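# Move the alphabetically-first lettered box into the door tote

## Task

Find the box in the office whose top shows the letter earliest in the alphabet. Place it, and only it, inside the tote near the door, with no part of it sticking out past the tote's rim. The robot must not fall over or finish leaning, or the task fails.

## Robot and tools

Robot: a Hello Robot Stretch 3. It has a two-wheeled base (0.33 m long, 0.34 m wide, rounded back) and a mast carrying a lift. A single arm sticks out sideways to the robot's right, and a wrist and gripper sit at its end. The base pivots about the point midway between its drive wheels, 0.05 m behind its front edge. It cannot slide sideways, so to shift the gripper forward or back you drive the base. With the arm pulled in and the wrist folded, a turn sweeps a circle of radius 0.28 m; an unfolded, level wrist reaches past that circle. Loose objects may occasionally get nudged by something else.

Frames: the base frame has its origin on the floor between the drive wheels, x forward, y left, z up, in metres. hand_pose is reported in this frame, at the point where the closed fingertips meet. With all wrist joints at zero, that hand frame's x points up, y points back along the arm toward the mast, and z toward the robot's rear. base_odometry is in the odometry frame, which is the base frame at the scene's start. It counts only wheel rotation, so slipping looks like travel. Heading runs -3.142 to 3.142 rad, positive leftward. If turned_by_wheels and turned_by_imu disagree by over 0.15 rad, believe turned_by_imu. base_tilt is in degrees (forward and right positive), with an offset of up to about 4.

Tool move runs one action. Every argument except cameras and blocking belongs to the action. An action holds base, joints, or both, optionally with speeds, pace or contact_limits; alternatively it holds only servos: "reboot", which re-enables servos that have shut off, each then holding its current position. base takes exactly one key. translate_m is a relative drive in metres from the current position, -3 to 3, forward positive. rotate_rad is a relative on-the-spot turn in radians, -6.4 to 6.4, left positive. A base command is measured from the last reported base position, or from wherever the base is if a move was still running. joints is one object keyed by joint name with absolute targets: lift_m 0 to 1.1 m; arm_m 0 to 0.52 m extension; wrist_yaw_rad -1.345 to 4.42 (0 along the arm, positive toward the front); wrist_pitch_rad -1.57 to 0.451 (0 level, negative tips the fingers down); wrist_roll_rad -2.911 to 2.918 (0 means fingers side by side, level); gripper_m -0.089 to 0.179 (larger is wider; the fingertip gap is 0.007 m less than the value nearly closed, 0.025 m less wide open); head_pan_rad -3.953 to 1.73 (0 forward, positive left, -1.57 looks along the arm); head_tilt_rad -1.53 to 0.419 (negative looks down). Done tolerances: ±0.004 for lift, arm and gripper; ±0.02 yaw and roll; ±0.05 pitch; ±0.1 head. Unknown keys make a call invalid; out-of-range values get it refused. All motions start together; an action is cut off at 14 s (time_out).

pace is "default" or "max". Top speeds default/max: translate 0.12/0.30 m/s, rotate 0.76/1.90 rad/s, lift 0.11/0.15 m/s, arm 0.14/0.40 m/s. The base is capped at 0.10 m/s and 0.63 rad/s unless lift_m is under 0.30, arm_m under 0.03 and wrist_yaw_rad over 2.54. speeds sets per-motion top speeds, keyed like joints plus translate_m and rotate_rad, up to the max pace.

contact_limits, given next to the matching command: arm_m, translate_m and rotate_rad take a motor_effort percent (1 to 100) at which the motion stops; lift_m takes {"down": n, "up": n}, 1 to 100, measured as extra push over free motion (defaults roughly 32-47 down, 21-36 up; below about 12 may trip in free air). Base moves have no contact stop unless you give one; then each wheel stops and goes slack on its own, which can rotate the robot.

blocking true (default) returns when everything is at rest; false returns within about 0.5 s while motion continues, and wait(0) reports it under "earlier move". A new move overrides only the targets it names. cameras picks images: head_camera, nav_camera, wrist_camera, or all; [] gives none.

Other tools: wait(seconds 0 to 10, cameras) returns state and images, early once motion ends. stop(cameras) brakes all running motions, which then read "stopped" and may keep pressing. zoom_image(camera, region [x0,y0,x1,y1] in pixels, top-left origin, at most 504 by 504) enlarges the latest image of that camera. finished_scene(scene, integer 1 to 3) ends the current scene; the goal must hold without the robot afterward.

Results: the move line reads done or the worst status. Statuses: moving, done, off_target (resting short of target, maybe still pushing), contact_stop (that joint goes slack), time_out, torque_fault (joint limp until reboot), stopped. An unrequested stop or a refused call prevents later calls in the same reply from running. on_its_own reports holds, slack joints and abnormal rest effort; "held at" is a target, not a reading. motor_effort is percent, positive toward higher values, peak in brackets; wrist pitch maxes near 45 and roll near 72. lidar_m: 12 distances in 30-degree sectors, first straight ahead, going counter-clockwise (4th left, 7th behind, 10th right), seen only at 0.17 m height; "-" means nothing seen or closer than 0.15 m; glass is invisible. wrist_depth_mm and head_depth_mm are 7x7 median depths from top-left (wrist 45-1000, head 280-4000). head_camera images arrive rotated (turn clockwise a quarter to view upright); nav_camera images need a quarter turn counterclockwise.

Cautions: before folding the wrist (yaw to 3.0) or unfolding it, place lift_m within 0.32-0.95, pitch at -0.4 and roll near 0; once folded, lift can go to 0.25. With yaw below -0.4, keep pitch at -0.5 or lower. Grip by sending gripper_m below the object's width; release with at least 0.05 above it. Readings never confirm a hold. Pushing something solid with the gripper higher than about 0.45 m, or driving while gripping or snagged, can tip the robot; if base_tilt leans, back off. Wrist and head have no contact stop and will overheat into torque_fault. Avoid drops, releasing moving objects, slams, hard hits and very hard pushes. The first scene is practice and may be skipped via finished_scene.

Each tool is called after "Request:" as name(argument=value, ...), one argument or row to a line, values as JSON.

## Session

Request:
move(
  cameras=["nav_camera"],
)

Scene clock: 0.00 s.
base_odometry: x=+0.000 y=+0.000 heading=+0.000
turned_by_wheels: +0.000
turned_by_imu: +0.000
base_tilt: forward=+1.0 right=-0.1
lidar_m: 1.39 2.07 1.11 0.87 0.86 0.91 1.35 1.08 1.14 0.89 0.88 0.94
head_depth_mm: 1349 1333 1321 1306 1302 1289 1284 / 1597 1580 1545 1527 1512 1503 1495 / 1884 1910 1859 1871 1853 1810 1816 / 2051 2168 2185 2187 2199 2190 2157 / 2059 2093 2112 2123 2138 2136 2149 / 2014 2011 2032 2025 2050 2049 2044 / 1920 1921 1949 1937 1952 1955 1966
base_status: not commanded
joint_positions: lift_m=+0.410 arm_m=+0.002 wrist_yaw_rad=+2.888 wrist_pitch_rad=-0.323 wrist_roll_rad=+0.000 gripper_m=+0.037 head_pan_rad=+0.000 head_tilt_rad=-0.002
joint_status: not commanded
measured_speeds: all 0
motor_effort: left_wheel=-0.3 right_wheel=+1.9 lift_m=+26.2 arm_m=-8.3 wrist_yaw_rad=+0.7 wrist_pitch_rad=+2.8 wrist_roll_rad=+0.9 gripper_m=-0.2 head_pan_rad=+0.6 head_tilt_rad=+5.1
hand_pose: x=+0.0377 y=+0.0812 z=+0.4448 quat_wxyz=(+0.201, +0.706, +0.025, +0.678) (m; base frame)
wrist_depth_mm: - 704 - - - - - / 133 749 - - - - - / 140 174 - - - - - / 149 167 - - - - - / 160 172 935 932 907 923 935 / 710 183 127 695 718 736 752 / 622 192 611 618 584 627 625
pictures: nav_camera (sideways)
Images, in order (width x height): nav_camera 672x504.

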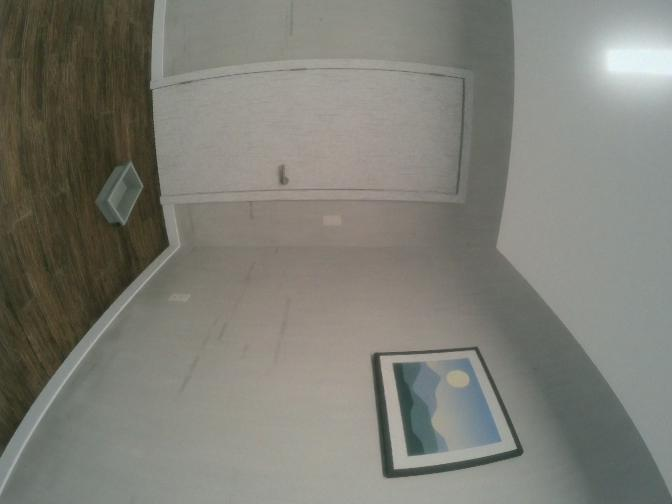

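Request:
move(
  joints={"head_pan_rad": 1.2, "head_tilt_rad": -0.35},
  pace="max",
  cameras=["nav_camera"],
)

Request:
move(
  joints={"head_pan_rad": -3.85, "head_tilt_rad": -0.35},
  pace="max",
  cameras=["nav_camera"],
)

Request:
move(
  joints={"head_pan_rad": -2.6, "head_tilt_rad": -0.35},
  pace="max",
  cameras=["nav_camera"],
)

Scene clock: 9.20 s.
move: done
base_odometry: x=+0.000 y=+0.000 heading=+0.000
turned_by_wheels: +0.000
turned_by_imu: +0.001
base_tilt: forward=+1.0 right=-0.2
lidar_m: 1.39 2.07 1.11 0.87 0.86 0.92 1.35 1.08 1.14 0.89 0.88 0.94
head_depth_mm: 2100 2208 2313 2409 2406 1892 1520 / 1138 1228 1346 2589 2408 1882 1499 / 1036 1115 1192 1288 1401 1540 1492 / 957 1021 1088 1168 1261 1367 1429 / 891 938 1000 1070 1145 1229 1340 / 829 875 927 985 1043 1115 1205 / 777 817 864 910 966 1030 1103
base_status: not commanded
joint_positions: lift_m=+0.410 arm_m=+0.002 wrist_yaw_rad=+2.888 wrist_pitch_rad=-0.323 wrist_roll_rad=+0.000 gripper_m=+0.037 head_pan_rad=+1.226 head_tilt_rad=-0.348
joint_status: all done
measured_speeds: all 0
motor_effort: left_wheel=-0.1(0.5) right_wheel=+2.1(2.4) lift_m=+26.7(27.1) arm_m=-19.0(19.0) wrist_yaw_rad=+0.8(1.4) wrist_pitch_rad=+2.6(3.1) wrist_roll_rad=+0.9(1.0) gripper_m=-0.4(1.2) head_pan_rad=-0.3(5.4) head_tilt_rad=-1.1(2.7)
hand_pose: x=+0.0377 y=+0.0812 z=+0.4448 quat_wxyz=(+0.201, +0.706, +0.025, +0.678) (m; base frame)
wrist_depth_mm: - 710 - - - - - / 133 749 - - - - - / 140 174 - - - - - / 149 167 - - - - - / 161 172 939 911 929 926 906 / 715 182 128 682 709 742 756 / 615 193 617 636 588 630 630
pictures: nav_camera (sideways)
Images, in order (width x height): nav_camera 672x504.

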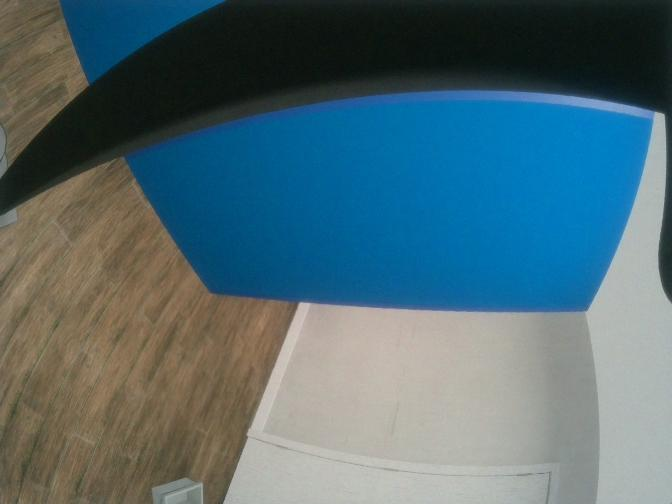

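Scene clock: 12.83 s.
move: done
base_odometry: x=+0.000 y=+0.000 heading=+0.000
turned_by_wheels: +0.000
turned_by_imu: +0.001
base_tilt: forward=+0.9 right=-0.2
lidar_m: 1.39 2.07 1.11 0.87 0.86 0.92 1.35 1.08 1.14 0.89 0.88 0.94
head_depth_mm: 712 752 794 - - - - / 743 784 826 874 934 1007 1083 / 779 820 869 924 991 1063 1143 / 818 861 918 982 1048 1131 1225 / 855 908 974 1042 1121 1211 1326 / 902 958 1027 1109 1214 1315 1417 / 956 1027 1097 1185 1292 1420 1475
base_status: not commanded
joint_positions: lift_m=+0.410 arm_m=+0.002 wrist_yaw_rad=+2.888 wrist_pitch_rad=-0.323 wrist_roll_rad=+0.000 gripper_m=+0.037 head_pan_rad=-3.865 head_tilt_rad=-0.350
joint_status: all done
measured_speeds: translate_m=+0.000 rotate_rad=+0.000 lift_m=+0.000 arm_m=+0.000 wrist_yaw_rad=+0.000 wrist_pitch_rad=+0.000 wrist_roll_rad=+0.000 head_pan_rad=+0.024 head_tilt_rad=+0.000
motor_effort: left_wheel=-0.4(0.5) right_wheel=+2.3(2.6) lift_m=+27.5(27.9) arm_m=-23.6(23.7) wrist_yaw_rad=+0.8(1.3) wrist_pitch_rad=+2.6(3.2) wrist_roll_rad=+0.9(1.1) gripper_m=-0.4(1.6) head_pan_rad=+2.3(5.2) head_tilt_rad=-2.0(5.8)
hand_pose: x=+0.0377 y=+0.0812 z=+0.4448 quat_wxyz=(+0.201, +0.706, +0.025, +0.678) (m; base frame)
wrist_depth_mm: - 704 - - - - - / 133 746 - - - - - / 140 173 - - - - - / 150 167 - - - - - / 160 172 954 905 932 937 924 / 718 182 128 691 725 753 743 / 616 192 609 623 590 628 621
pictures: nav_camera (sideways)
Images, in order (width x height): nav_camera 672x504.

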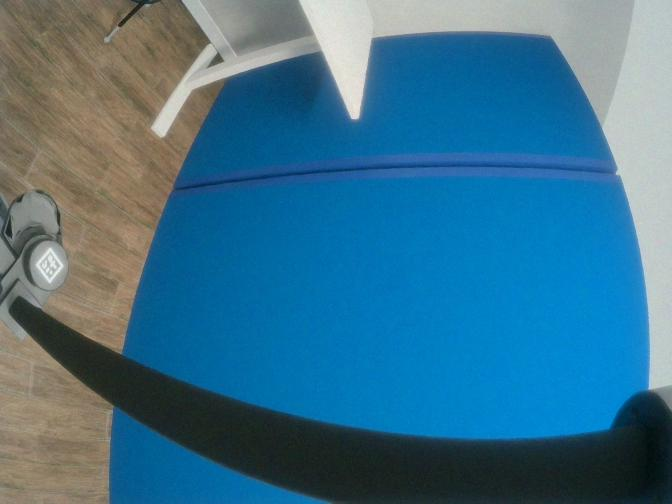

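Scene clock: 13.80 s.
move: done
base_odometry: x=+0.000 y=+0.000 heading=+0.000
turned_by_wheels: +0.000
turned_by_imu: +0.000
base_tilt: forward=+0.7 right=+0.0
lidar_m: 1.39 2.07 1.11 0.86 0.86 0.91 1.35 1.08 1.14 0.89 0.88 0.94
head_depth_mm: 1393 1472 1544 1035 1779 1854 1519 / 1431 1498 1582 1025 1778 1703 1470 / 1437 1538 1589 1093 1427 1795 1467 / 1480 1561 1643 1085 1889 1759 1499 / 1499 1598 1681 1083 1986 1847 1496 / 1546 1630 1696 1156 1952 1702 1497 / 1551 1619 1662 1241 1774 1801 1454
base_status: not commanded
joint_positions: lift_m=+0.410 arm_m=+0.002 wrist_yaw_rad=+2.888 wrist_pitch_rad=-0.323 wrist_roll_rad=+0.000 gripper_m=+0.037 head_pan_rad=-2.577 head_tilt_rad=-0.350
joint_status: all done
measured_speeds: all 0
motor_effort: left_wheel=-0.3(0.5) right_wheel=+2.0(2.7) lift_m=+27.5(28.0) arm_m=-23.3(23.9) wrist_yaw_rad=+0.4(1.2) wrist_pitch_rad=+2.9(3.2) wrist_roll_rad=+0.8(1.0) gripper_m=+0.6(1.5) head_pan_rad=+0.9(5.3) head_tilt_rad=-0.9(3.8)
hand_pose: x=+0.0377 y=+0.0812 z=+0.4448 quat_wxyz=(+0.201, +0.706, +0.025, +0.678) (m; base frame)
wrist_depth_mm: - 726 - - - - - / 133 742 - - - - - / 140 175 - - - - - / 149 167 - - - - - / 160 172 968 945 895 918 935 / 698 183 127 705 716 749 742 / 622 191 606 620 596 629 633
pictures: nav_camera (sideways)
Images, in order (width x height): nav_camera 672x504.

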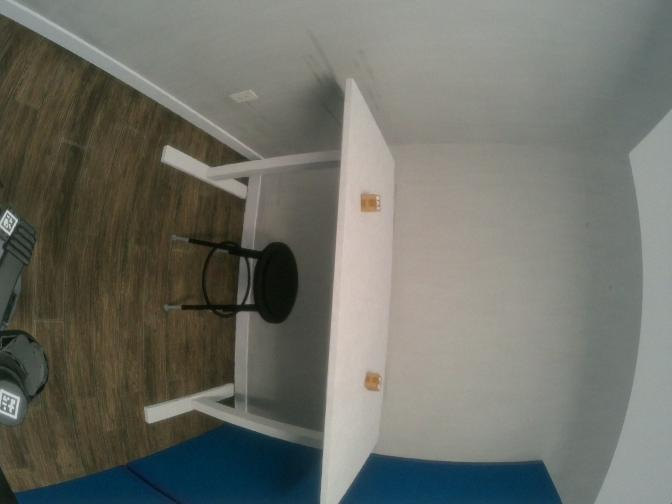

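Request:
move(
  joints={"head_pan_rad": -2.69, "head_tilt_rad": -0.3},
  pace="max",
  cameras=["head_camera"],
)

Scene clock: 20.63 s.
move: done
base_odometry: x=+0.000 y=+0.000 heading=+0.000
turned_by_wheels: +0.000
turned_by_imu: +0.001
base_tilt: forward=+1.0 right=+0.0
lidar_m: 1.39 2.07 1.11 0.86 0.86 0.91 1.35 1.08 1.14 0.89 0.88 0.94
head_depth_mm: 1433 1499 1581 1185 1786 1852 1566 / 1438 1511 1597 1172 1801 1872 1564 / 1458 1526 1617 1157 1776 1632 1512 / 1464 1533 1628 1150 1455 1778 1562 / 1466 1541 1639 1133 1824 1822 1531 / 1487 1567 1657 1059 1878 1956 1558 / 1503 1591 1662 1126 1882 1817 1557
base_status: not commanded
joint_positions: lift_m=+0.410 arm_m=+0.002 wrist_yaw_rad=+2.888 wrist_pitch_rad=-0.323 wrist_roll_rad=+0.000 gripper_m=+0.037 head_pan_rad=-2.691 head_tilt_rad=-0.307
joint_status: all done
measured_speeds: all 0
motor_effort: left_wheel=-0.2(0.5) right_wheel=+1.7(2.4) lift_m=+28.6(28.6) arm_m=-22.9(23.3) wrist_yaw_rad=+0.8(1.2) wrist_pitch_rad=+2.7(3.1) wrist_roll_rad=+0.9(1.0) gripper_m=+0.1(1.0) head_pan_rad=-2.0(4.3) head_tilt_rad=+3.8(6.6)
hand_pose: x=+0.0377 y=+0.0812 z=+0.4448 quat_wxyz=(+0.201, +0.706, +0.025, +0.678) (m; base frame)
wrist_depth_mm: - 729 - - - - - / 132 758 - - - - - / 141 174 - - - - - / 149 166 - - - - - / 161 172 978 917 925 915 926 / 728 183 127 696 719 741 744 / 619 193 611 630 592 630 627
pictures: head_camera (sideways)
Images, in order (width x height): head_camera 896x504.

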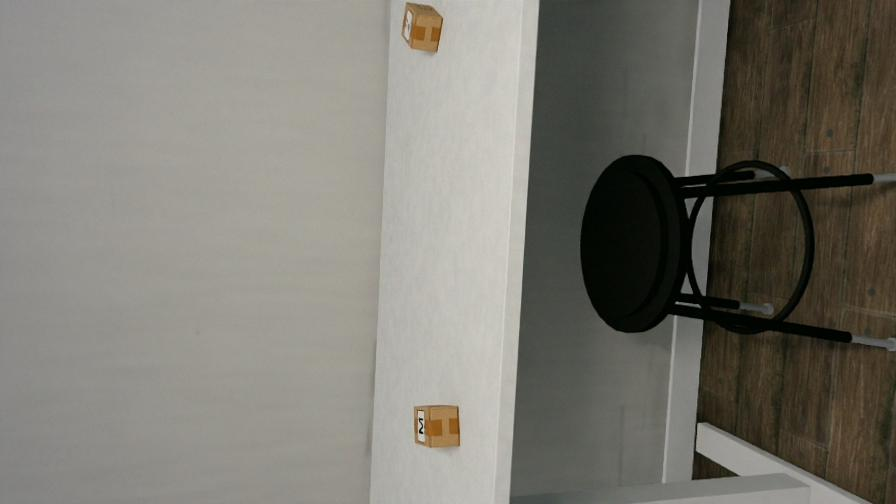

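Request:
zoom_image(
  camera="head_camera",
  region=[395, 0, 455, 60],
)

Request:
zoom_image(
  camera="head_camera",
  region=[405, 395, 465, 455],
)

Scaled by 8.400 from the camera's 896x504 image, which has a finer 1280x720 frame.

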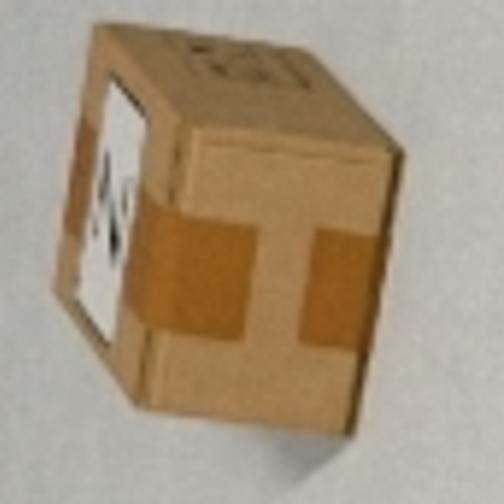

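Scaled by 8.400 from the camera's 896x504 image, which has a finer 1280x720 frame.

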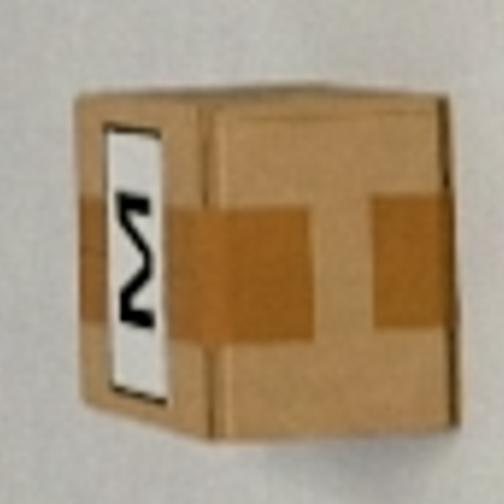

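Request:
move(
  base={"translate_m": -0.4},
  joints={"lift_m": 0.29, "head_pan_rad": -2.85, "head_tilt_rad": -0.45},
  pace="max",
  cameras=["head_camera"],
)

Scene clock: 41.43 s.
move: done
base_odometry: x=-0.400 y=+0.000 heading=+0.000
turned_by_wheels: +0.000
turned_by_imu: +0.001
base_tilt: forward=+0.9 right=-0.2
lidar_m: 1.65 2.42 0.90 0.70 0.69 0.74 0.96 0.72 0.83 1.05 1.04 1.12
head_depth_mm: 1140 1221 1282 804 662 1188 1309 / 1126 1211 1279 801 655 1629 1355 / 1125 1207 1268 798 654 1678 1396 / 1116 1204 1262 793 655 1657 1395 / 1113 1197 1261 790 624 1631 1339 / 1104 1182 1244 790 624 1016 1351 / 1093 1172 1232 785 623 980 1380
base_status: done
joint_positions: lift_m=+0.290 arm_m=+0.002 wrist_yaw_rad=+2.888 wrist_pitch_rad=-0.324 wrist_roll_rad=+0.000 gripper_m=+0.037 head_pan_rad=-2.853 head_tilt_rad=-0.449
joint_status: all done
measured_speeds: all 0
motor_effort: left_wheel=-6.3(11.3) right_wheel=-0.2(17.2) lift_m=+24.4(27.6) arm_m=-22.1(23.5) wrist_yaw_rad=+0.8(1.2) wrist_pitch_rad=+3.2(3.3) wrist_roll_rad=+0.8(1.1) gripper_m=-0.6(1.3) head_pan_rad=+0.2(4.4) head_tilt_rad=-1.5(3.6)
hand_pose: x=+0.0376 y=+0.0810 z=+0.3243 quat_wxyz=(+0.202, +0.706, +0.025, +0.678) (m; base frame)
wrist_depth_mm: - 139 - 824 - - - / 133 - - 889 - - - / 140 155 - 963 - - - / 150 159 - 947 951 936 963 / 160 170 760 721 731 728 731 / 560 182 127 544 568 591 584 / 483 193 478 497 476 493 493
pictures: head_camera (sideways)
Images, in order (width x height): head_camera 896x504.

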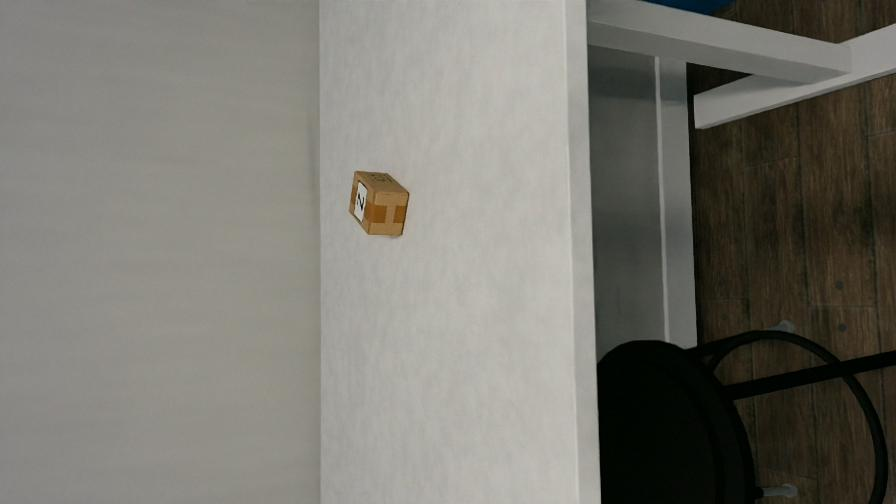

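Request:
zoom_image(
  camera="head_camera",
  region=[340, 165, 420, 245],
)

Scaled by 6.300 from the camera's 896x504 image, which has a finer 1280x720 frame.

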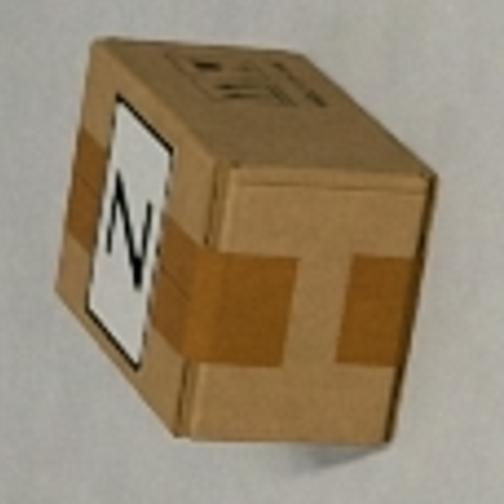

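Request:
move(
  base={"rotate_rad": 0.567},
  joints={"head_pan_rad": 0.5, "head_tilt_rad": -0.4},
  pace="max",
  cameras=[],
)

Request:
move(
  base={"translate_m": 1.98},
  pace="max",
  cameras=[],
)

Request:
move(
  base={"rotate_rad": 1.428},
  joints={"head_pan_rad": 0.3, "head_tilt_rad": -0.35},
  pace="max",
  cameras=["nav_camera"],
)

Scene clock: 65.40 s.
move: done
base_odometry: x=-0.400 y=+0.000 heading=+0.566
turned_by_wheels: +0.567
turned_by_imu: +0.566
base_tilt: forward=+0.9 right=-0.1
lidar_m: 2.42 0.87 0.70 0.69 0.75 0.96 0.72 0.82 1.05 1.04 1.13 1.73
head_depth_mm: 1293 1460 2458 2691 2294 1785 1459 / 1115 1221 1349 1521 1696 1764 1444 / 988 1076 1163 1281 1424 1595 1441 / 884 953 1024 1109 1220 1345 1400 / 804 852 912 979 1064 1157 1271 / 739 776 833 887 946 1017 1105 / 679 713 752 798 850 914 984
base_status: done
joint_positions: lift_m=+0.290 arm_m=+0.002 wrist_yaw_rad=+2.888 wrist_pitch_rad=-0.324 wrist_roll_rad=+0.000 gripper_m=+0.037 head_pan_rad=+0.516 head_tilt_rad=-0.401
joint_status: all done
measured_speeds: translate_m=+0.000 rotate_rad=+0.000 lift_m=+0.000 arm_m=+0.000 wrist_yaw_rad=+0.000 wrist_pitch_rad=+0.000 wrist_roll_rad=+0.000 head_pan_rad=-0.024 head_tilt_rad=+0.000
motor_effort: left_wheel=-8.4(16.3) right_wheel=+8.0(16.6) lift_m=+30.3(30.6) arm_m=-22.7(23.6) wrist_yaw_rad=+0.8(1.3) wrist_pitch_rad=+2.8(3.6) wrist_roll_rad=+0.8(1.1) gripper_m=-1.1(1.6) head_pan_rad=-3.2(4.5) head_tilt_rad=+2.9(5.3)
hand_pose: x=+0.0376 y=+0.0810 z=+0.3243 quat_wxyz=(+0.202, +0.706, +0.025, +0.678) (m; base frame)
wrist_depth_mm: - 139 - - - 702 - / 133 - - - - 742 - / 140 154 - - - 814 - / 150 158 - - - 836 839 / 167 170 756 717 727 731 719 / 569 183 128 543 573 587 583 / 490 193 484 496 481 495 492
pictures: none
No camera images: "cameras" was empty.

Scene clock: 73.43 s.
move: done
base_odometry: x=+1.271 y=+1.063 heading=+0.567
turned_by_wheels: +0.000
turned_by_imu: -0.001
base_tilt: forward=+1.0 right=-0.1
lidar_m: 0.50 0.55 0.83 3.02 0.63 0.70 2.69 1.65 1.32 1.30 0.61 0.48
head_depth_mm: 426 449 476 502 538 571 614 / 455 479 509 543 581 625 674 / 488 518 550 589 637 688 749 / 524 561 600 646 703 763 838 / 569 611 657 714 780 864 958 / 620 671 728 796 883 990 1119 / 683 742 814 904 1013 1148 1308
base_status: done
joint_positions: lift_m=+0.290 arm_m=+0.002 wrist_yaw_rad=+2.888 wrist_pitch_rad=-0.324 wrist_roll_rad=+0.000 gripper_m=+0.037 head_pan_rad=+0.500 head_tilt_rad=-0.399
joint_status: not commanded
measured_speeds: all 0
motor_effort: left_wheel=+7.0(16.5) right_wheel=+1.3(15.8) lift_m=+21.7(30.4) arm_m=-20.5(23.2) wrist_yaw_rad=+0.7(1.5) wrist_pitch_rad=+3.4(3.5) wrist_roll_rad=+0.8(1.1) gripper_m=-1.1(1.2) head_pan_rad=-2.8(5.2) head_tilt_rad=+2.1(5.1)
hand_pose: x=+0.0376 y=+0.0810 z=+0.3243 quat_wxyz=(+0.202, +0.706, +0.025, +0.678) (m; base frame)
wrist_depth_mm: - - - - - - 505 / 133 - - - - - 519 / 140 - - - - - 514 / 150 169 939 940 953 - 516 / 161 171 750 723 730 682 503 / 556 182 128 542 565 588 - / 498 192 478 497 471 491 492
pictures: none
No camera images: "cameras" was empty.

Scene clock: 75.47 s.
move: done
base_odometry: x=+1.271 y=+1.063 heading=+1.994
turned_by_wheels: +1.428
turned_by_imu: +1.422
base_tilt: forward=+1.0 right=-0.2
lidar_m: 1.80 0.66 0.63 1.52 1.90 1.36 1.31 0.71 0.51 0.48 0.52 0.70
head_depth_mm: 2870 3058 3283 3398 2516 1893 1518 / 2974 3164 3303 3519 2524 1887 1511 / 3098 3206 3472 3569 2477 1882 1511 / 3196 3362 3598 3598 2476 1870 1503 / 3271 3473 3668 3667 2484 1867 1457 / 790 824 860 904 948 1001 1064 / 673 697 726 755 790 826 863
base_status: done
joint_positions: lift_m=+0.290 arm_m=+0.002 wrist_yaw_rad=+2.888 wrist_pitch_rad=-0.324 wrist_roll_rad=+0.000 gripper_m=+0.037 head_pan_rad=+0.295 head_tilt_rad=-0.349
joint_status: all done
measured_speeds: all 0
motor_effort: left_wheel=-6.3(17.1) right_wheel=+7.4(16.8) lift_m=+21.9(22.0) arm_m=-23.1(23.6) wrist_yaw_rad=+0.7(1.3) wrist_pitch_rad=+2.9(3.6) wrist_roll_rad=+0.8(1.1) gripper_m=-0.2(1.2) head_pan_rad=+1.7(3.7) head_tilt_rad=+2.8(5.3)
hand_pose: x=+0.0376 y=+0.0810 z=+0.3243 quat_wxyz=(+0.202, +0.706, +0.025, +0.678) (m; base frame)
wrist_depth_mm: - - - - - 539 - / 133 - - - - - - / 140 - - - - - - / 150 170 945 943 820 - 898 / 167 172 767 719 690 692 722 / 565 182 128 542 581 599 586 / 490 193 478 492 480 496 494
pictures: nav_camera (sideways)
Images, in order (width x height): nav_camera 672x504.

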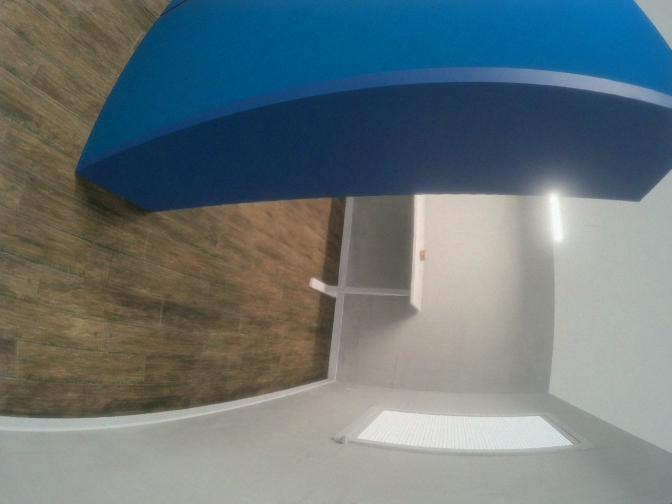

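Request:
move(
  base={"translate_m": 1.4},
  joints={"head_pan_rad": 0.55, "head_tilt_rad": -0.4},
  pace="max",
  cameras=["nav_camera", "head_camera"],
)

Scene clock: 85.57 s.
move: done
base_odometry: x=+0.695 y=+2.339 heading=+1.994
turned_by_wheels: +0.000
turned_by_imu: -0.001
base_tilt: forward=+1.0 right=+0.0
lidar_m: 1.66 1.67 2.37 2.36 1.40 0.71 1.97 0.68 0.49 0.47 0.48 0.65
head_depth_mm: 1794 1932 1777 2085 2209 1782 1447 / 1895 2011 1756 2278 2189 1770 1446 / 2021 2160 1747 2455 2287 1755 1440 / 2123 2261 2228 2606 2259 1770 1427 / 2257 2444 2215 2826 2261 1750 1432 / 2425 2602 2303 2838 2278 1745 1433 / 2566 2801 3084 3169 2245 1744 1429
base_status: done
joint_positions: lift_m=+0.290 arm_m=+0.002 wrist_yaw_rad=+2.888 wrist_pitch_rad=-0.324 wrist_roll_rad=+0.000 gripper_m=+0.037 head_pan_rad=+0.550 head_tilt_rad=-0.400
joint_status: all done
measured_speeds: all 0
motor_effort: left_wheel=+4.7(15.5) right_wheel=-0.5(13.9) lift_m=+23.3(23.5) arm_m=-18.4(21.8) wrist_yaw_rad=+0.5(1.3) wrist_pitch_rad=+3.5(3.5) wrist_roll_rad=+0.9(1.1) gripper_m=-0.1(1.3) head_pan_rad=-2.7(4.5) head_tilt_rad=-1.8(3.0)
hand_pose: x=+0.0376 y=+0.0810 z=+0.3243 quat_wxyz=(+0.202, +0.706, +0.025, +0.678) (m; base frame)
wrist_depth_mm: - - - - - - - / 133 - - - - - - / 140 - - - - - - / 150 169 946 937 949 949 947 / 167 172 753 719 722 731 714 / 564 183 128 536 570 581 576 / 488 193 475 499 480 491 501
pictures: head_camera (sideways), nav_camera (sideways)
Images, in order (width x height): head_camera 896x504, nav_camera 672x504.

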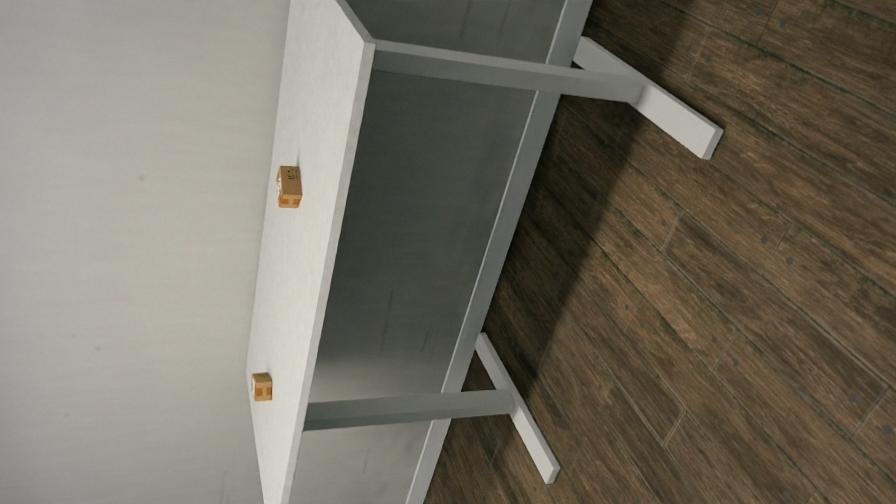

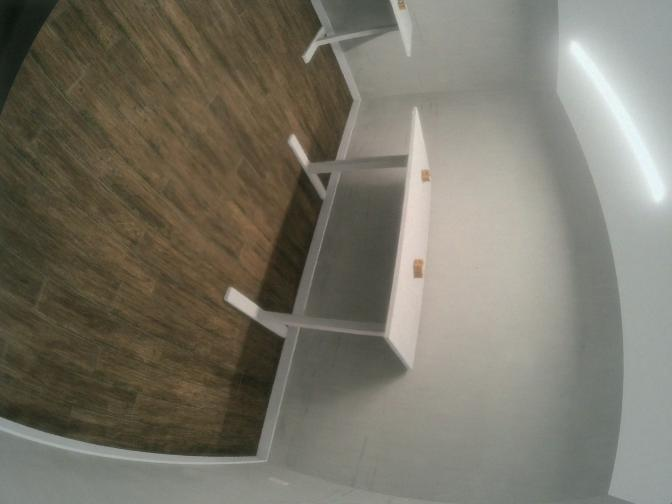

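Request:
zoom_image(
  camera="head_camera",
  region=[260, 156, 320, 216],
)

Request:
zoom_image(
  camera="head_camera",
  region=[232, 356, 292, 416],
)

Scaled by 8.400 from the camera's 896x504 image, which has a finer 1280x720 frame.

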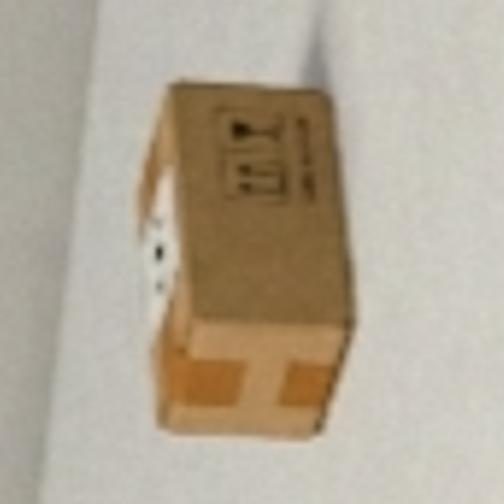

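Scaled by 8.400 from the camera's 896x504 image, which has a finer 1280x720 frame.

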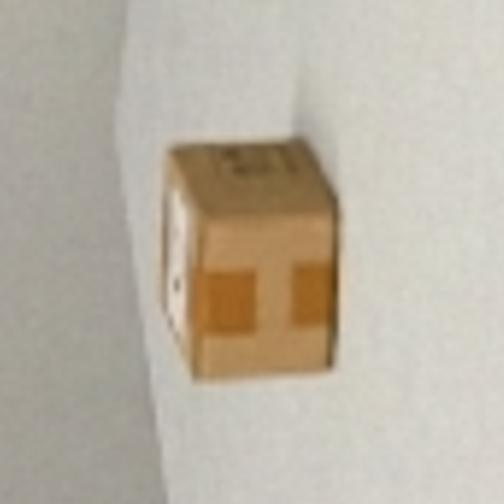

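Request:
move(
  base={"rotate_rad": 0.881},
  joints={"head_pan_rad": -0.4, "head_tilt_rad": -0.5},
  pace="max",
  cameras=[],
)

Request:
move(
  base={"translate_m": 1.35},
  pace="max",
  cameras=["head_camera", "nav_camera"],
)

Scene clock: 102.97 s.
move: done
base_odometry: x=+0.695 y=+2.339 heading=+2.875
turned_by_wheels: +0.881
turned_by_imu: +0.879
base_tilt: forward=+1.0 right=-0.1
lidar_m: 2.36 3.03 1.46 0.71 2.69 0.86 0.53 0.47 0.47 0.57 1.06 1.68
head_depth_mm: 1745 1841 2039 2173 1992 1601 1340 / 1818 1882 1725 2243 1991 1595 1340 / 1922 1956 2238 2413 1959 1610 1333 / 2003 2066 2392 2531 2018 1606 1344 / 2099 2061 2508 2626 1978 1588 1331 / 2236 2037 2689 2626 1976 1577 1338 / 2375 2165 2754 2504 1962 1584 1328
base_status: done
joint_positions: lift_m=+0.290 arm_m=+0.002 wrist_yaw_rad=+2.888 wrist_pitch_rad=-0.324 wrist_roll_rad=+0.000 gripper_m=+0.037 head_pan_rad=-0.417 head_tilt_rad=-0.501
joint_status: all done
measured_speeds: translate_m=+0.000 rotate_rad=+0.000 lift_m=+0.000 arm_m=+0.000 wrist_yaw_rad=+0.000 wrist_pitch_rad=+0.000 wrist_roll_rad=+0.000 head_pan_rad=+0.024 head_tilt_rad=+0.000
motor_effort: left_wheel=-7.6(16.1) right_wheel=+8.4(16.6) lift_m=+24.3(24.3) arm_m=-21.4(21.6) wrist_yaw_rad=+0.9(1.1) wrist_pitch_rad=+3.0(3.4) wrist_roll_rad=+0.8(1.0) gripper_m=+0.6(1.2) head_pan_rad=+2.5(5.5) head_tilt_rad=-3.2(4.6)
hand_pose: x=+0.0376 y=+0.0810 z=+0.3243 quat_wxyz=(+0.202, +0.706, +0.025, +0.678) (m; base frame)
wrist_depth_mm: - 149 - - - - - / 133 147 - - - - - / 140 170 - - - - - / 150 169 840 941 945 955 971 / 166 172 752 720 737 722 722 / 558 183 127 549 563 586 596 / 490 193 474 492 491 491 493
pictures: none
No camera images: "cameras" was empty.

Scene clock: 108.87 s.
move: done
base_odometry: x=-0.607 y=+2.695 heading=+2.875
turned_by_wheels: +0.000
turned_by_imu: -0.001
base_tilt: forward=+1.0 right=+0.0
lidar_m: 1.02 1.84 2.10 1.92 1.85 1.47 1.66 1.47 1.48 0.86 1.17 1.18
head_depth_mm: 985 1051 1072 719 538 458 1348 / 1030 1099 1067 716 537 1484 1337 / 1079 1160 1063 712 535 1547 1340 / 1125 1215 1058 711 536 1597 1333 / 1184 1300 1054 709 575 1597 1324 / 1257 1377 1054 706 1213 1427 1328 / 1336 1455 1042 706 1851 1588 1296
base_status: done
joint_positions: lift_m=+0.290 arm_m=+0.002 wrist_yaw_rad=+2.888 wrist_pitch_rad=-0.324 wrist_roll_rad=+0.000 gripper_m=+0.037 head_pan_rad=-0.400 head_tilt_rad=-0.501
joint_status: not commanded
measured_speeds: all 0
motor_effort: left_wheel=+2.1(13.9) right_wheel=+2.9(16.0) lift_m=+25.1(25.1) arm_m=-21.7(23.6) wrist_yaw_rad=+0.8(1.3) wrist_pitch_rad=+3.0(3.5) wrist_roll_rad=+0.5(1.2) gripper_m=+0.8(1.2) head_pan_rad=+2.1(4.5) head_tilt_rad=-0.1(2.6)
hand_pose: x=+0.0376 y=+0.0810 z=+0.3243 quat_wxyz=(+0.202, +0.706, +0.025, +0.678) (m; base frame)
wrist_depth_mm: - - - - - - - / 133 - - - - - - / 140 - - - - - - / 150 169 943 921 918 939 963 / 167 171 758 730 727 721 735 / 552 183 127 544 566 584 590 / 493 193 473 494 474 486 491
pictures: head_camera (sideways), nav_camera (sideways)
Images, in order (width x height): head_camera 896x504, nav_camera 672x504.

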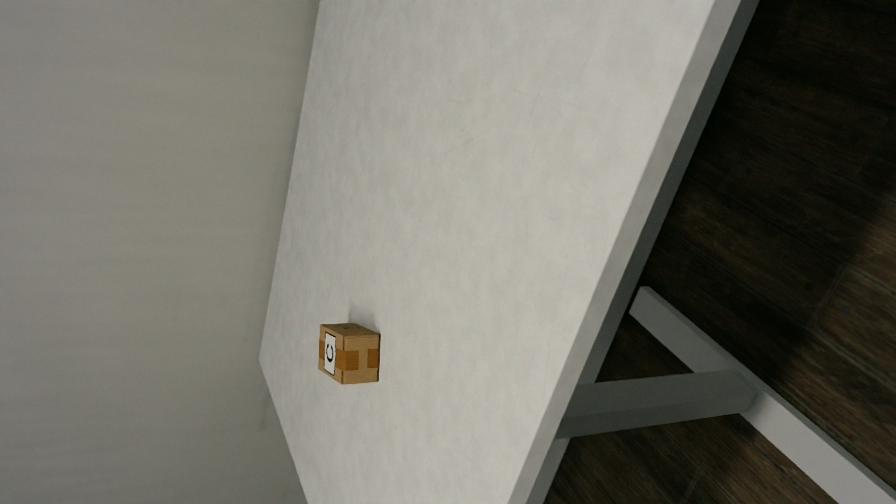

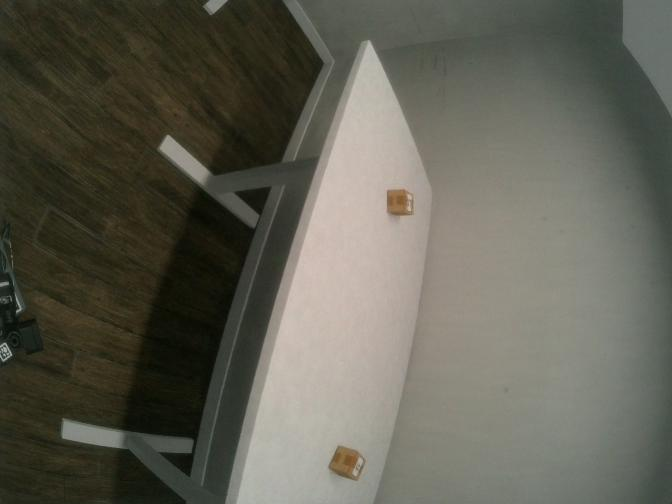

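Request:
zoom_image(
  camera="head_camera",
  region=[310, 315, 390, 395],
)

Request:
move(
  joints={"head_pan_rad": -1.15, "head_tilt_rad": -0.5},
  pace="max",
  cameras=["head_camera"],
)

Request:
move(
  joints={"head_pan_rad": 0.6, "head_tilt_rad": -0.35},
  pace="max",
  cameras=["head_camera", "nav_camera"],
)

Scaled by 6.300 from the camera's 896x504 image, which has a finer 1280x720 frame.

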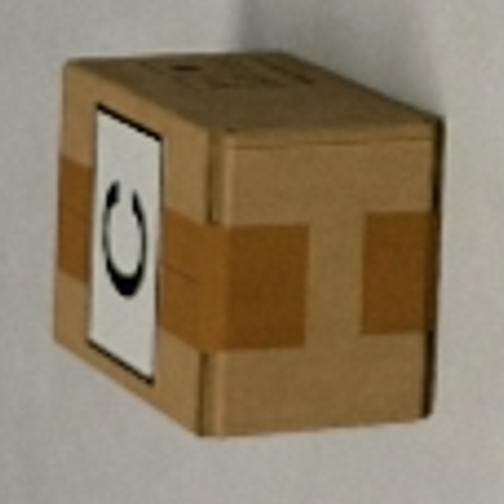

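Scene clock: 113.30 s.
move: done
base_odometry: x=-0.607 y=+2.695 heading=+2.875
turned_by_wheels: +0.000
turned_by_imu: +0.001
base_tilt: forward=+1.0 right=-0.3
lidar_m: 1.03 1.84 2.10 1.91 1.85 1.48 1.65 1.47 1.48 0.86 1.17 1.18
head_depth_mm: 1091 1199 1076 720 539 1561 1345 / 1068 1165 1072 717 539 1225 1273 / 1040 1135 1069 712 537 1546 1333 / 1014 1104 1061 711 535 1511 1339 / 994 1082 1057 709 533 1510 1333 / 977 1057 1053 708 534 1472 1333 / 953 1030 1043 705 533 466 1328
base_status: not commanded
joint_positions: lift_m=+0.290 arm_m=+0.002 wrist_yaw_rad=+2.888 wrist_pitch_rad=-0.324 wrist_roll_rad=+0.000 gripper_m=+0.037 head_pan_rad=-1.161 head_tilt_rad=-0.501
joint_status: all done
measured_speeds: all 0
motor_effort: left_wheel=+2.2(2.4) right_wheel=+3.0(3.7) lift_m=+25.5(26.0) arm_m=-19.8(20.6) wrist_yaw_rad=+0.6(1.2) wrist_pitch_rad=+2.9(3.4) wrist_roll_rad=+0.8(1.0) gripper_m=+0.4(0.8) head_pan_rad=-1.1(4.3) head_tilt_rad=+1.8(2.1)
hand_pose: x=+0.0376 y=+0.0810 z=+0.3243 quat_wxyz=(+0.202, +0.706, +0.025, +0.678) (m; base frame)
wrist_depth_mm: - - - - - - - / 133 - - - - - - / 140 - - - - - - / 149 168 943 963 945 940 939 / 167 172 759 729 741 722 725 / 561 182 127 549 568 595 590 / 489 194 480 497 481 487 492
pictures: head_camera (sideways)
Images, in order (width x height): head_camera 896x504.

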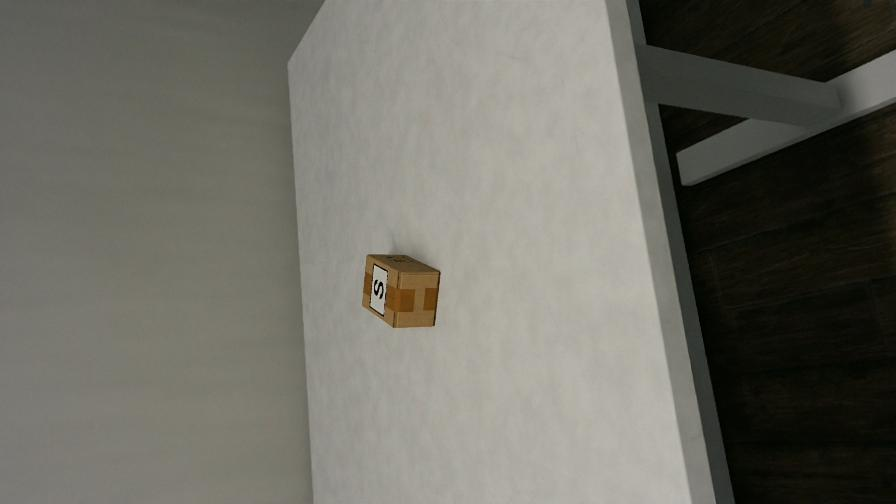

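Scene clock: 114.40 s.
move: done
base_odometry: x=-0.607 y=+2.695 heading=+2.875
turned_by_wheels: +0.000
turned_by_imu: +0.000
base_tilt: forward=+1.1 right=-0.2
lidar_m: 1.03 1.84 2.10 1.91 1.85 1.48 1.65 1.47 1.48 0.86 1.17 1.18
head_depth_mm: 2002 2126 2252 2398 2513 1879 1512 / 1998 2110 2257 2427 2490 1888 1509 / 1982 2105 2202 2397 2494 1844 1511 / 1974 2109 2190 2348 2247 1868 1496 / 1972 2080 2177 2373 2486 1854 1480 / 1965 2072 2157 2416 2417 1857 1500 / 1978 2076 2138 2350 2443 1864 1486
base_status: not commanded
joint_positions: lift_m=+0.290 arm_m=+0.002 wrist_yaw_rad=+2.888 wrist_pitch_rad=-0.324 wrist_roll_rad=+0.000 gripper_m=+0.037 head_pan_rad=+0.631 head_tilt_rad=-0.351
joint_status: all done
measured_speeds: all 0
motor_effort: left_wheel=+2.5(2.5) right_wheel=+3.2(3.5) lift_m=+25.9(26.0) arm_m=-20.1(20.4) wrist_yaw_rad=+0.8(1.1) wrist_pitch_rad=+2.9(3.4) wrist_roll_rad=+0.8(1.1) gripper_m=+0.1(1.0) head_pan_rad=-0.9(5.2) head_tilt_rad=+2.9(6.3)
hand_pose: x=+0.0376 y=+0.0810 z=+0.3243 quat_wxyz=(+0.202, +0.706, +0.025, +0.678) (m; base frame)
wrist_depth_mm: - - - - - - - / 133 - - - - - - / 140 - - - - - - / 150 168 928 940 932 947 961 / 167 173 755 732 729 725 725 / 554 181 128 542 558 587 592 / 490 193 476 495 479 490 498
pictures: head_camera (sideways), nav_camera (sideways)
Images, in order (width x height): head_camera 896x504, nav_camera 672x504.

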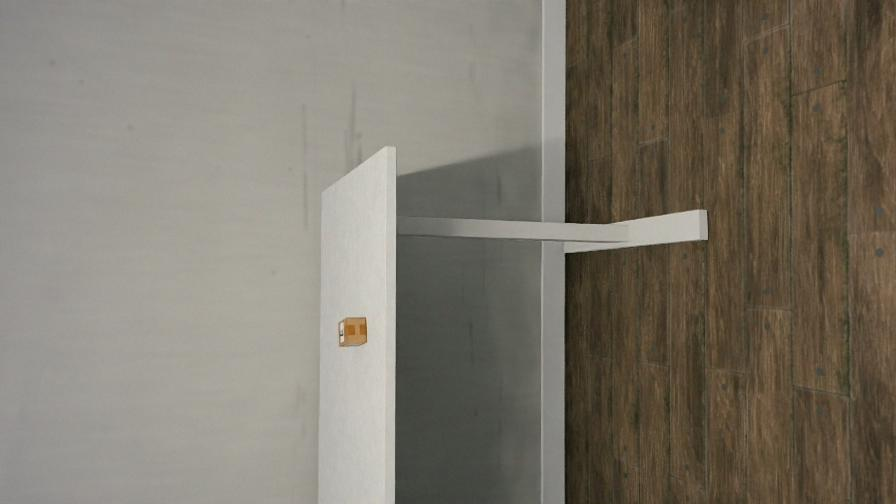

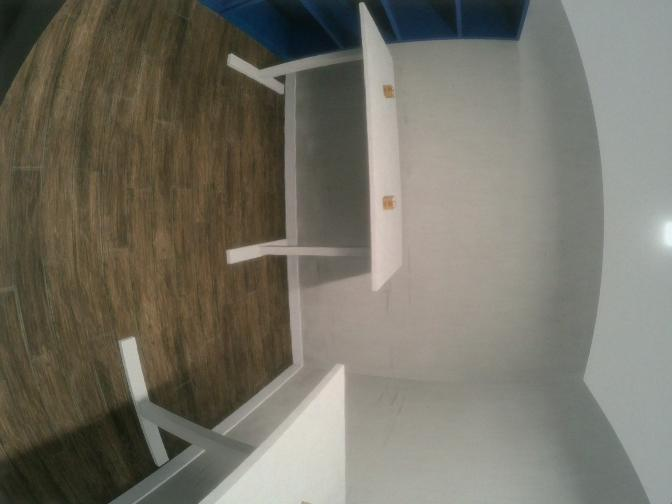

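Request:
zoom_image(
  camera="head_camera",
  region=[328, 308, 376, 356],
)

Request:
move(
  joints={"head_pan_rad": 0.95, "head_tilt_rad": -0.3},
  pace="max",
  cameras=["head_camera"],
)

Scaled by 10.500 from the camera's 896x504 image, which has a finer 1280x720 frame.

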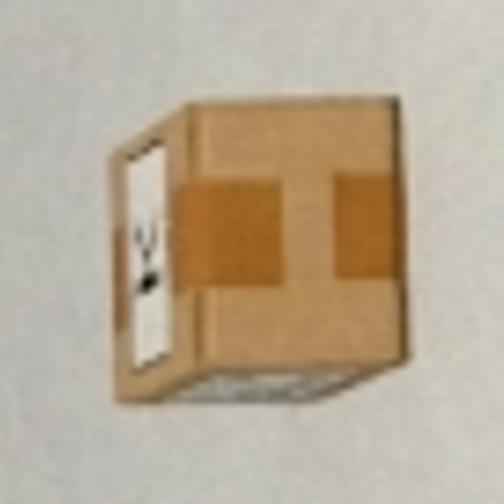

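Scene clock: 117.77 s.
move: done
base_odometry: x=-0.607 y=+2.695 heading=+2.875
turned_by_wheels: +0.000
turned_by_imu: +0.001
base_tilt: forward=+0.9 right=-0.2
lidar_m: 1.02 1.84 2.10 1.91 1.85 1.48 1.65 1.47 1.47 0.86 1.17 1.17
head_depth_mm: 1926 2018 2111 1796 2370 1934 1581 / 1982 2056 2156 2271 2393 1998 1580 / 2021 2116 2237 2378 2466 1978 1584 / 2079 2171 2277 2427 2523 1978 1571 / 2159 2262 2365 2554 2605 1982 1569 / 2219 2324 2439 2585 2440 1990 1565 / 2248 2357 2479 2609 2569 1973 1555
base_status: not commanded
joint_positions: lift_m=+0.290 arm_m=+0.002 wrist_yaw_rad=+2.888 wrist_pitch_rad=-0.324 wrist_roll_rad=+0.000 gripper_m=+0.037 head_pan_rad=+0.952 head_tilt_rad=-0.299
joint_status: all done
measured_speeds: all 0
motor_effort: left_wheel=+2.1(2.4) right_wheel=+3.1(3.4) lift_m=+26.5(26.5) arm_m=-18.4(19.1) wrist_yaw_rad=+0.6(1.2) wrist_pitch_rad=+3.2(3.4) wrist_roll_rad=+0.7(1.1) gripper_m=+1.1(1.1) head_pan_rad=+2.9(4.0) head_tilt_rad=+3.8(4.8)
hand_pose: x=+0.0376 y=+0.0810 z=+0.3243 quat_wxyz=(+0.202, +0.706, +0.025, +0.678) (m; base frame)
wrist_depth_mm: - - - - - - - / 133 - - - - - - / 140 - - - - - - / 150 169 954 967 960 963 960 / 166 171 766 717 739 718 721 / 556 183 128 546 564 586 587 / 486 193 480 497 480 499 490
pictures: head_camera (sideways)
Images, in order (width x height): head_camera 896x504.

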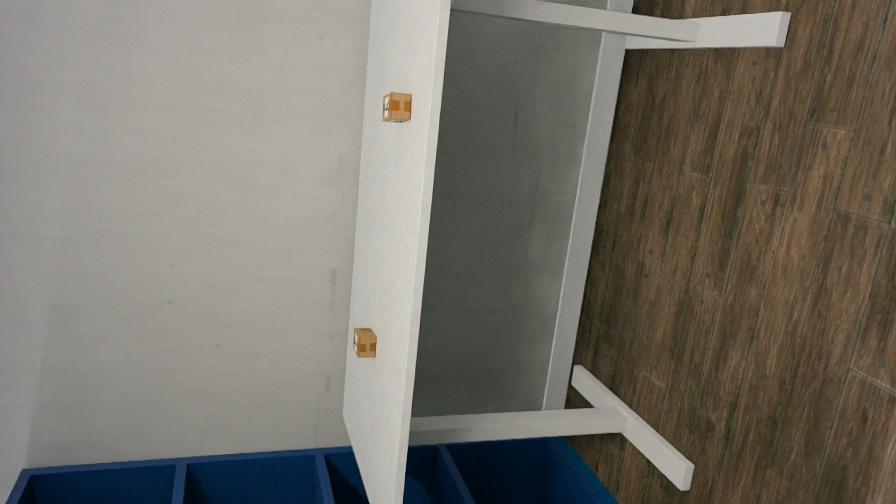

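Request:
zoom_image(
  camera="head_camera",
  region=[344, 320, 386, 362],
)

Request:
zoom_image(
  camera="head_camera",
  region=[376, 86, 418, 128],
)

Scaled by 12.000 from the camera's 896x504 image, which has a finer 1280x720 frame.

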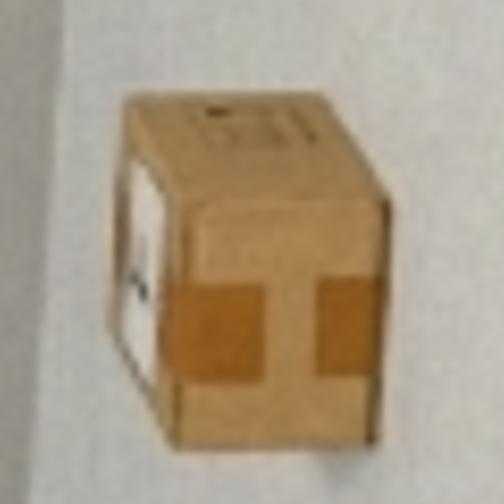

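Scaled by 12.000 from the camera's 896x504 image, which has a finer 1280x720 frame.

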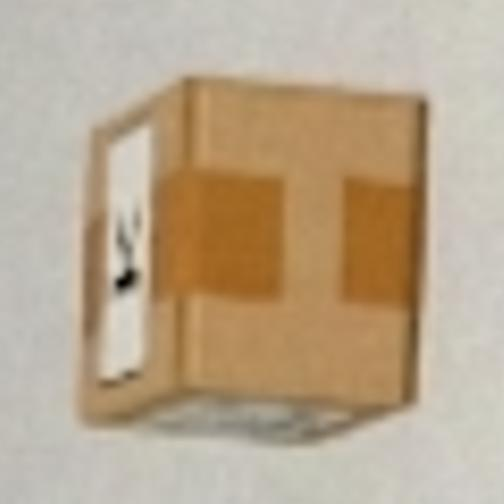

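Request:
move(
  base={"rotate_rad": 0.923},
  joints={"head_pan_rad": -0.04, "head_tilt_rad": -0.35},
  pace="max",
  cameras=[],
)

Request:
move(
  base={"translate_m": 0.675},
  pace="max",
  cameras=["head_camera"],
)

Scene clock: 153.53 s.
move: done
base_odometry: x=-0.607 y=+2.695 heading=-2.486
turned_by_wheels: +0.923
turned_by_imu: +0.919
base_tilt: forward=+1.0 right=+0.0
lidar_m: 1.84 1.91 1.44 1.47 1.79 1.48 1.47 0.87 0.86 1.18 1.03 1.84
head_depth_mm: 1927 2024 2091 2271 2412 1896 1504 / 1946 2057 2120 2293 2311 1892 1512 / 1993 2111 2191 2395 2512 1878 1506 / 2024 2146 2206 2396 2512 1853 1500 / 2058 2182 2216 2477 2467 1856 1503 / 2093 2225 2189 2537 2446 1863 1489 / 2165 2293 2155 2564 2305 1851 1508
base_status: done
joint_positions: lift_m=+0.290 arm_m=+0.002 wrist_yaw_rad=+2.888 wrist_pitch_rad=-0.324 wrist_roll_rad=+0.000 gripper_m=+0.037 head_pan_rad=-0.056 head_tilt_rad=-0.348
joint_status: all done
measured_speeds: translate_m=+0.000 rotate_rad=+0.000 lift_m=+0.000 arm_m=+0.000 wrist_yaw_rad=+0.000 wrist_pitch_rad=+0.000 wrist_roll_rad=+0.000 head_pan_rad=+0.024 head_tilt_rad=+0.000
motor_effort: left_wheel=-7.9(17.6) right_wheel=+8.9(15.7) lift_m=+26.9(27.4) arm_m=-22.7(23.0) wrist_yaw_rad=+0.9(1.4) wrist_pitch_rad=+2.9(3.4) wrist_roll_rad=+0.8(1.2) gripper_m=+0.5(0.9) head_pan_rad=+2.7(6.2) head_tilt_rad=-2.2(4.1)
hand_pose: x=+0.0376 y=+0.0810 z=+0.3243 quat_wxyz=(+0.202, +0.706, +0.025, +0.678) (m; base frame)
wrist_depth_mm: - - - - - - - / 133 - - - - - - / 140 - - - - - - / 150 169 927 944 961 957 942 / 166 171 752 729 725 739 736 / 555 182 128 542 570 595 593 / 482 193 481 490 483 494 494
pictures: none
No camera images: "cameras" was empty.

Scene clock: 157.10 s.
move: done
base_odometry: x=-1.142 y=+2.283 heading=-2.486
turned_by_wheels: +0.000
turned_by_imu: +0.000
base_tilt: forward=+0.8 right=-0.2
lidar_m: 1.63 1.48 1.43 1.29 1.92 2.14 2.13 1.41 1.31 0.85 1.44 1.20
head_depth_mm: 1352 1417 1509 1159 1715 1778 1439 / 1383 1454 1538 1046 1759 1819 1513 / 1404 1478 1580 1146 1793 1868 1502 / 1429 1518 1613 1135 1847 1865 1503 / 1457 1558 1645 1128 1896 1846 1490 / 1486 1568 1677 1120 1954 1843 1493 / 1521 1619 1714 1118 2028 1847 1485
base_status: done
joint_positions: lift_m=+0.290 arm_m=+0.002 wrist_yaw_rad=+2.888 wrist_pitch_rad=-0.324 wrist_roll_rad=+0.000 gripper_m=+0.037 head_pan_rad=-0.040 head_tilt_rad=-0.350
joint_status: not commanded
measured_speeds: all 0
motor_effort: left_wheel=+4.9(10.1) right_wheel=+3.1(19.8) lift_m=+27.6(27.9) arm_m=-22.8(23.6) wrist_yaw_rad=+0.9(1.3) wrist_pitch_rad=+2.6(3.5) wrist_roll_rad=+0.9(1.2) gripper_m=+0.0(1.4) head_pan_rad=+3.1(4.8) head_tilt_rad=-1.5(2.9)
hand_pose: x=+0.0376 y=+0.0810 z=+0.3243 quat_wxyz=(+0.202, +0.706, +0.025, +0.678) (m; base frame)
wrist_depth_mm: - - - - - - - / 133 - - - - - - / 141 - - - - - - / 150 169 945 948 948 973 937 / 167 172 768 725 735 733 725 / 554 183 128 542 573 590 594 / 492 192 475 495 478 500 498
pictures: head_camera (sideways)
Images, in order (width x height): head_camera 896x504.

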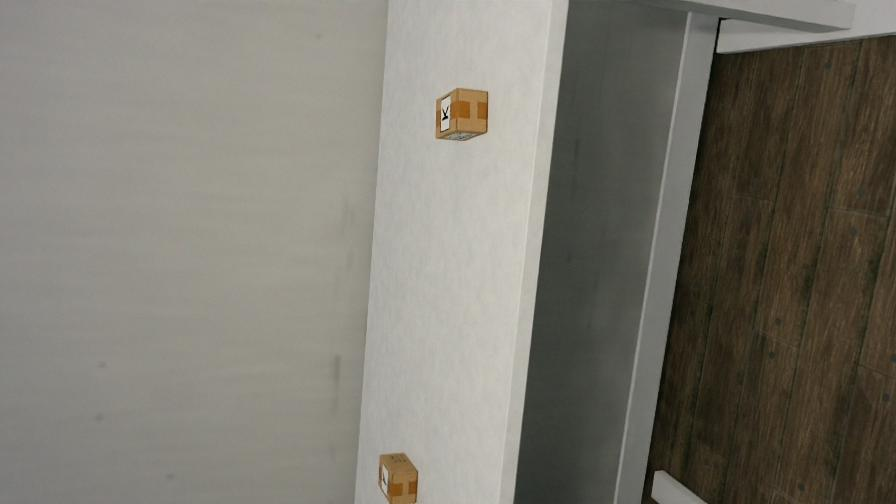

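Request:
zoom_image(
  camera="head_camera",
  region=[370, 444, 430, 504],
)

Scaled by 8.400 from the camera's 896x504 image, which has a finer 1280x720 frame.

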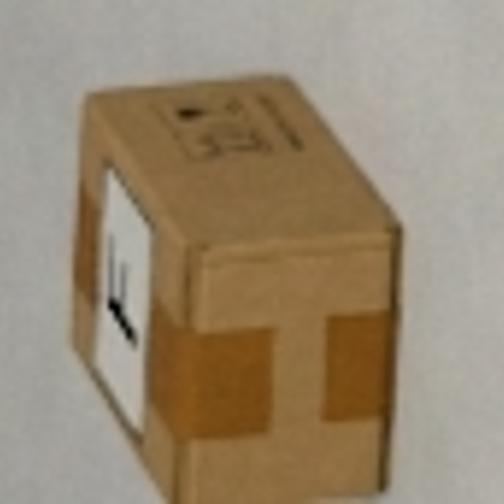

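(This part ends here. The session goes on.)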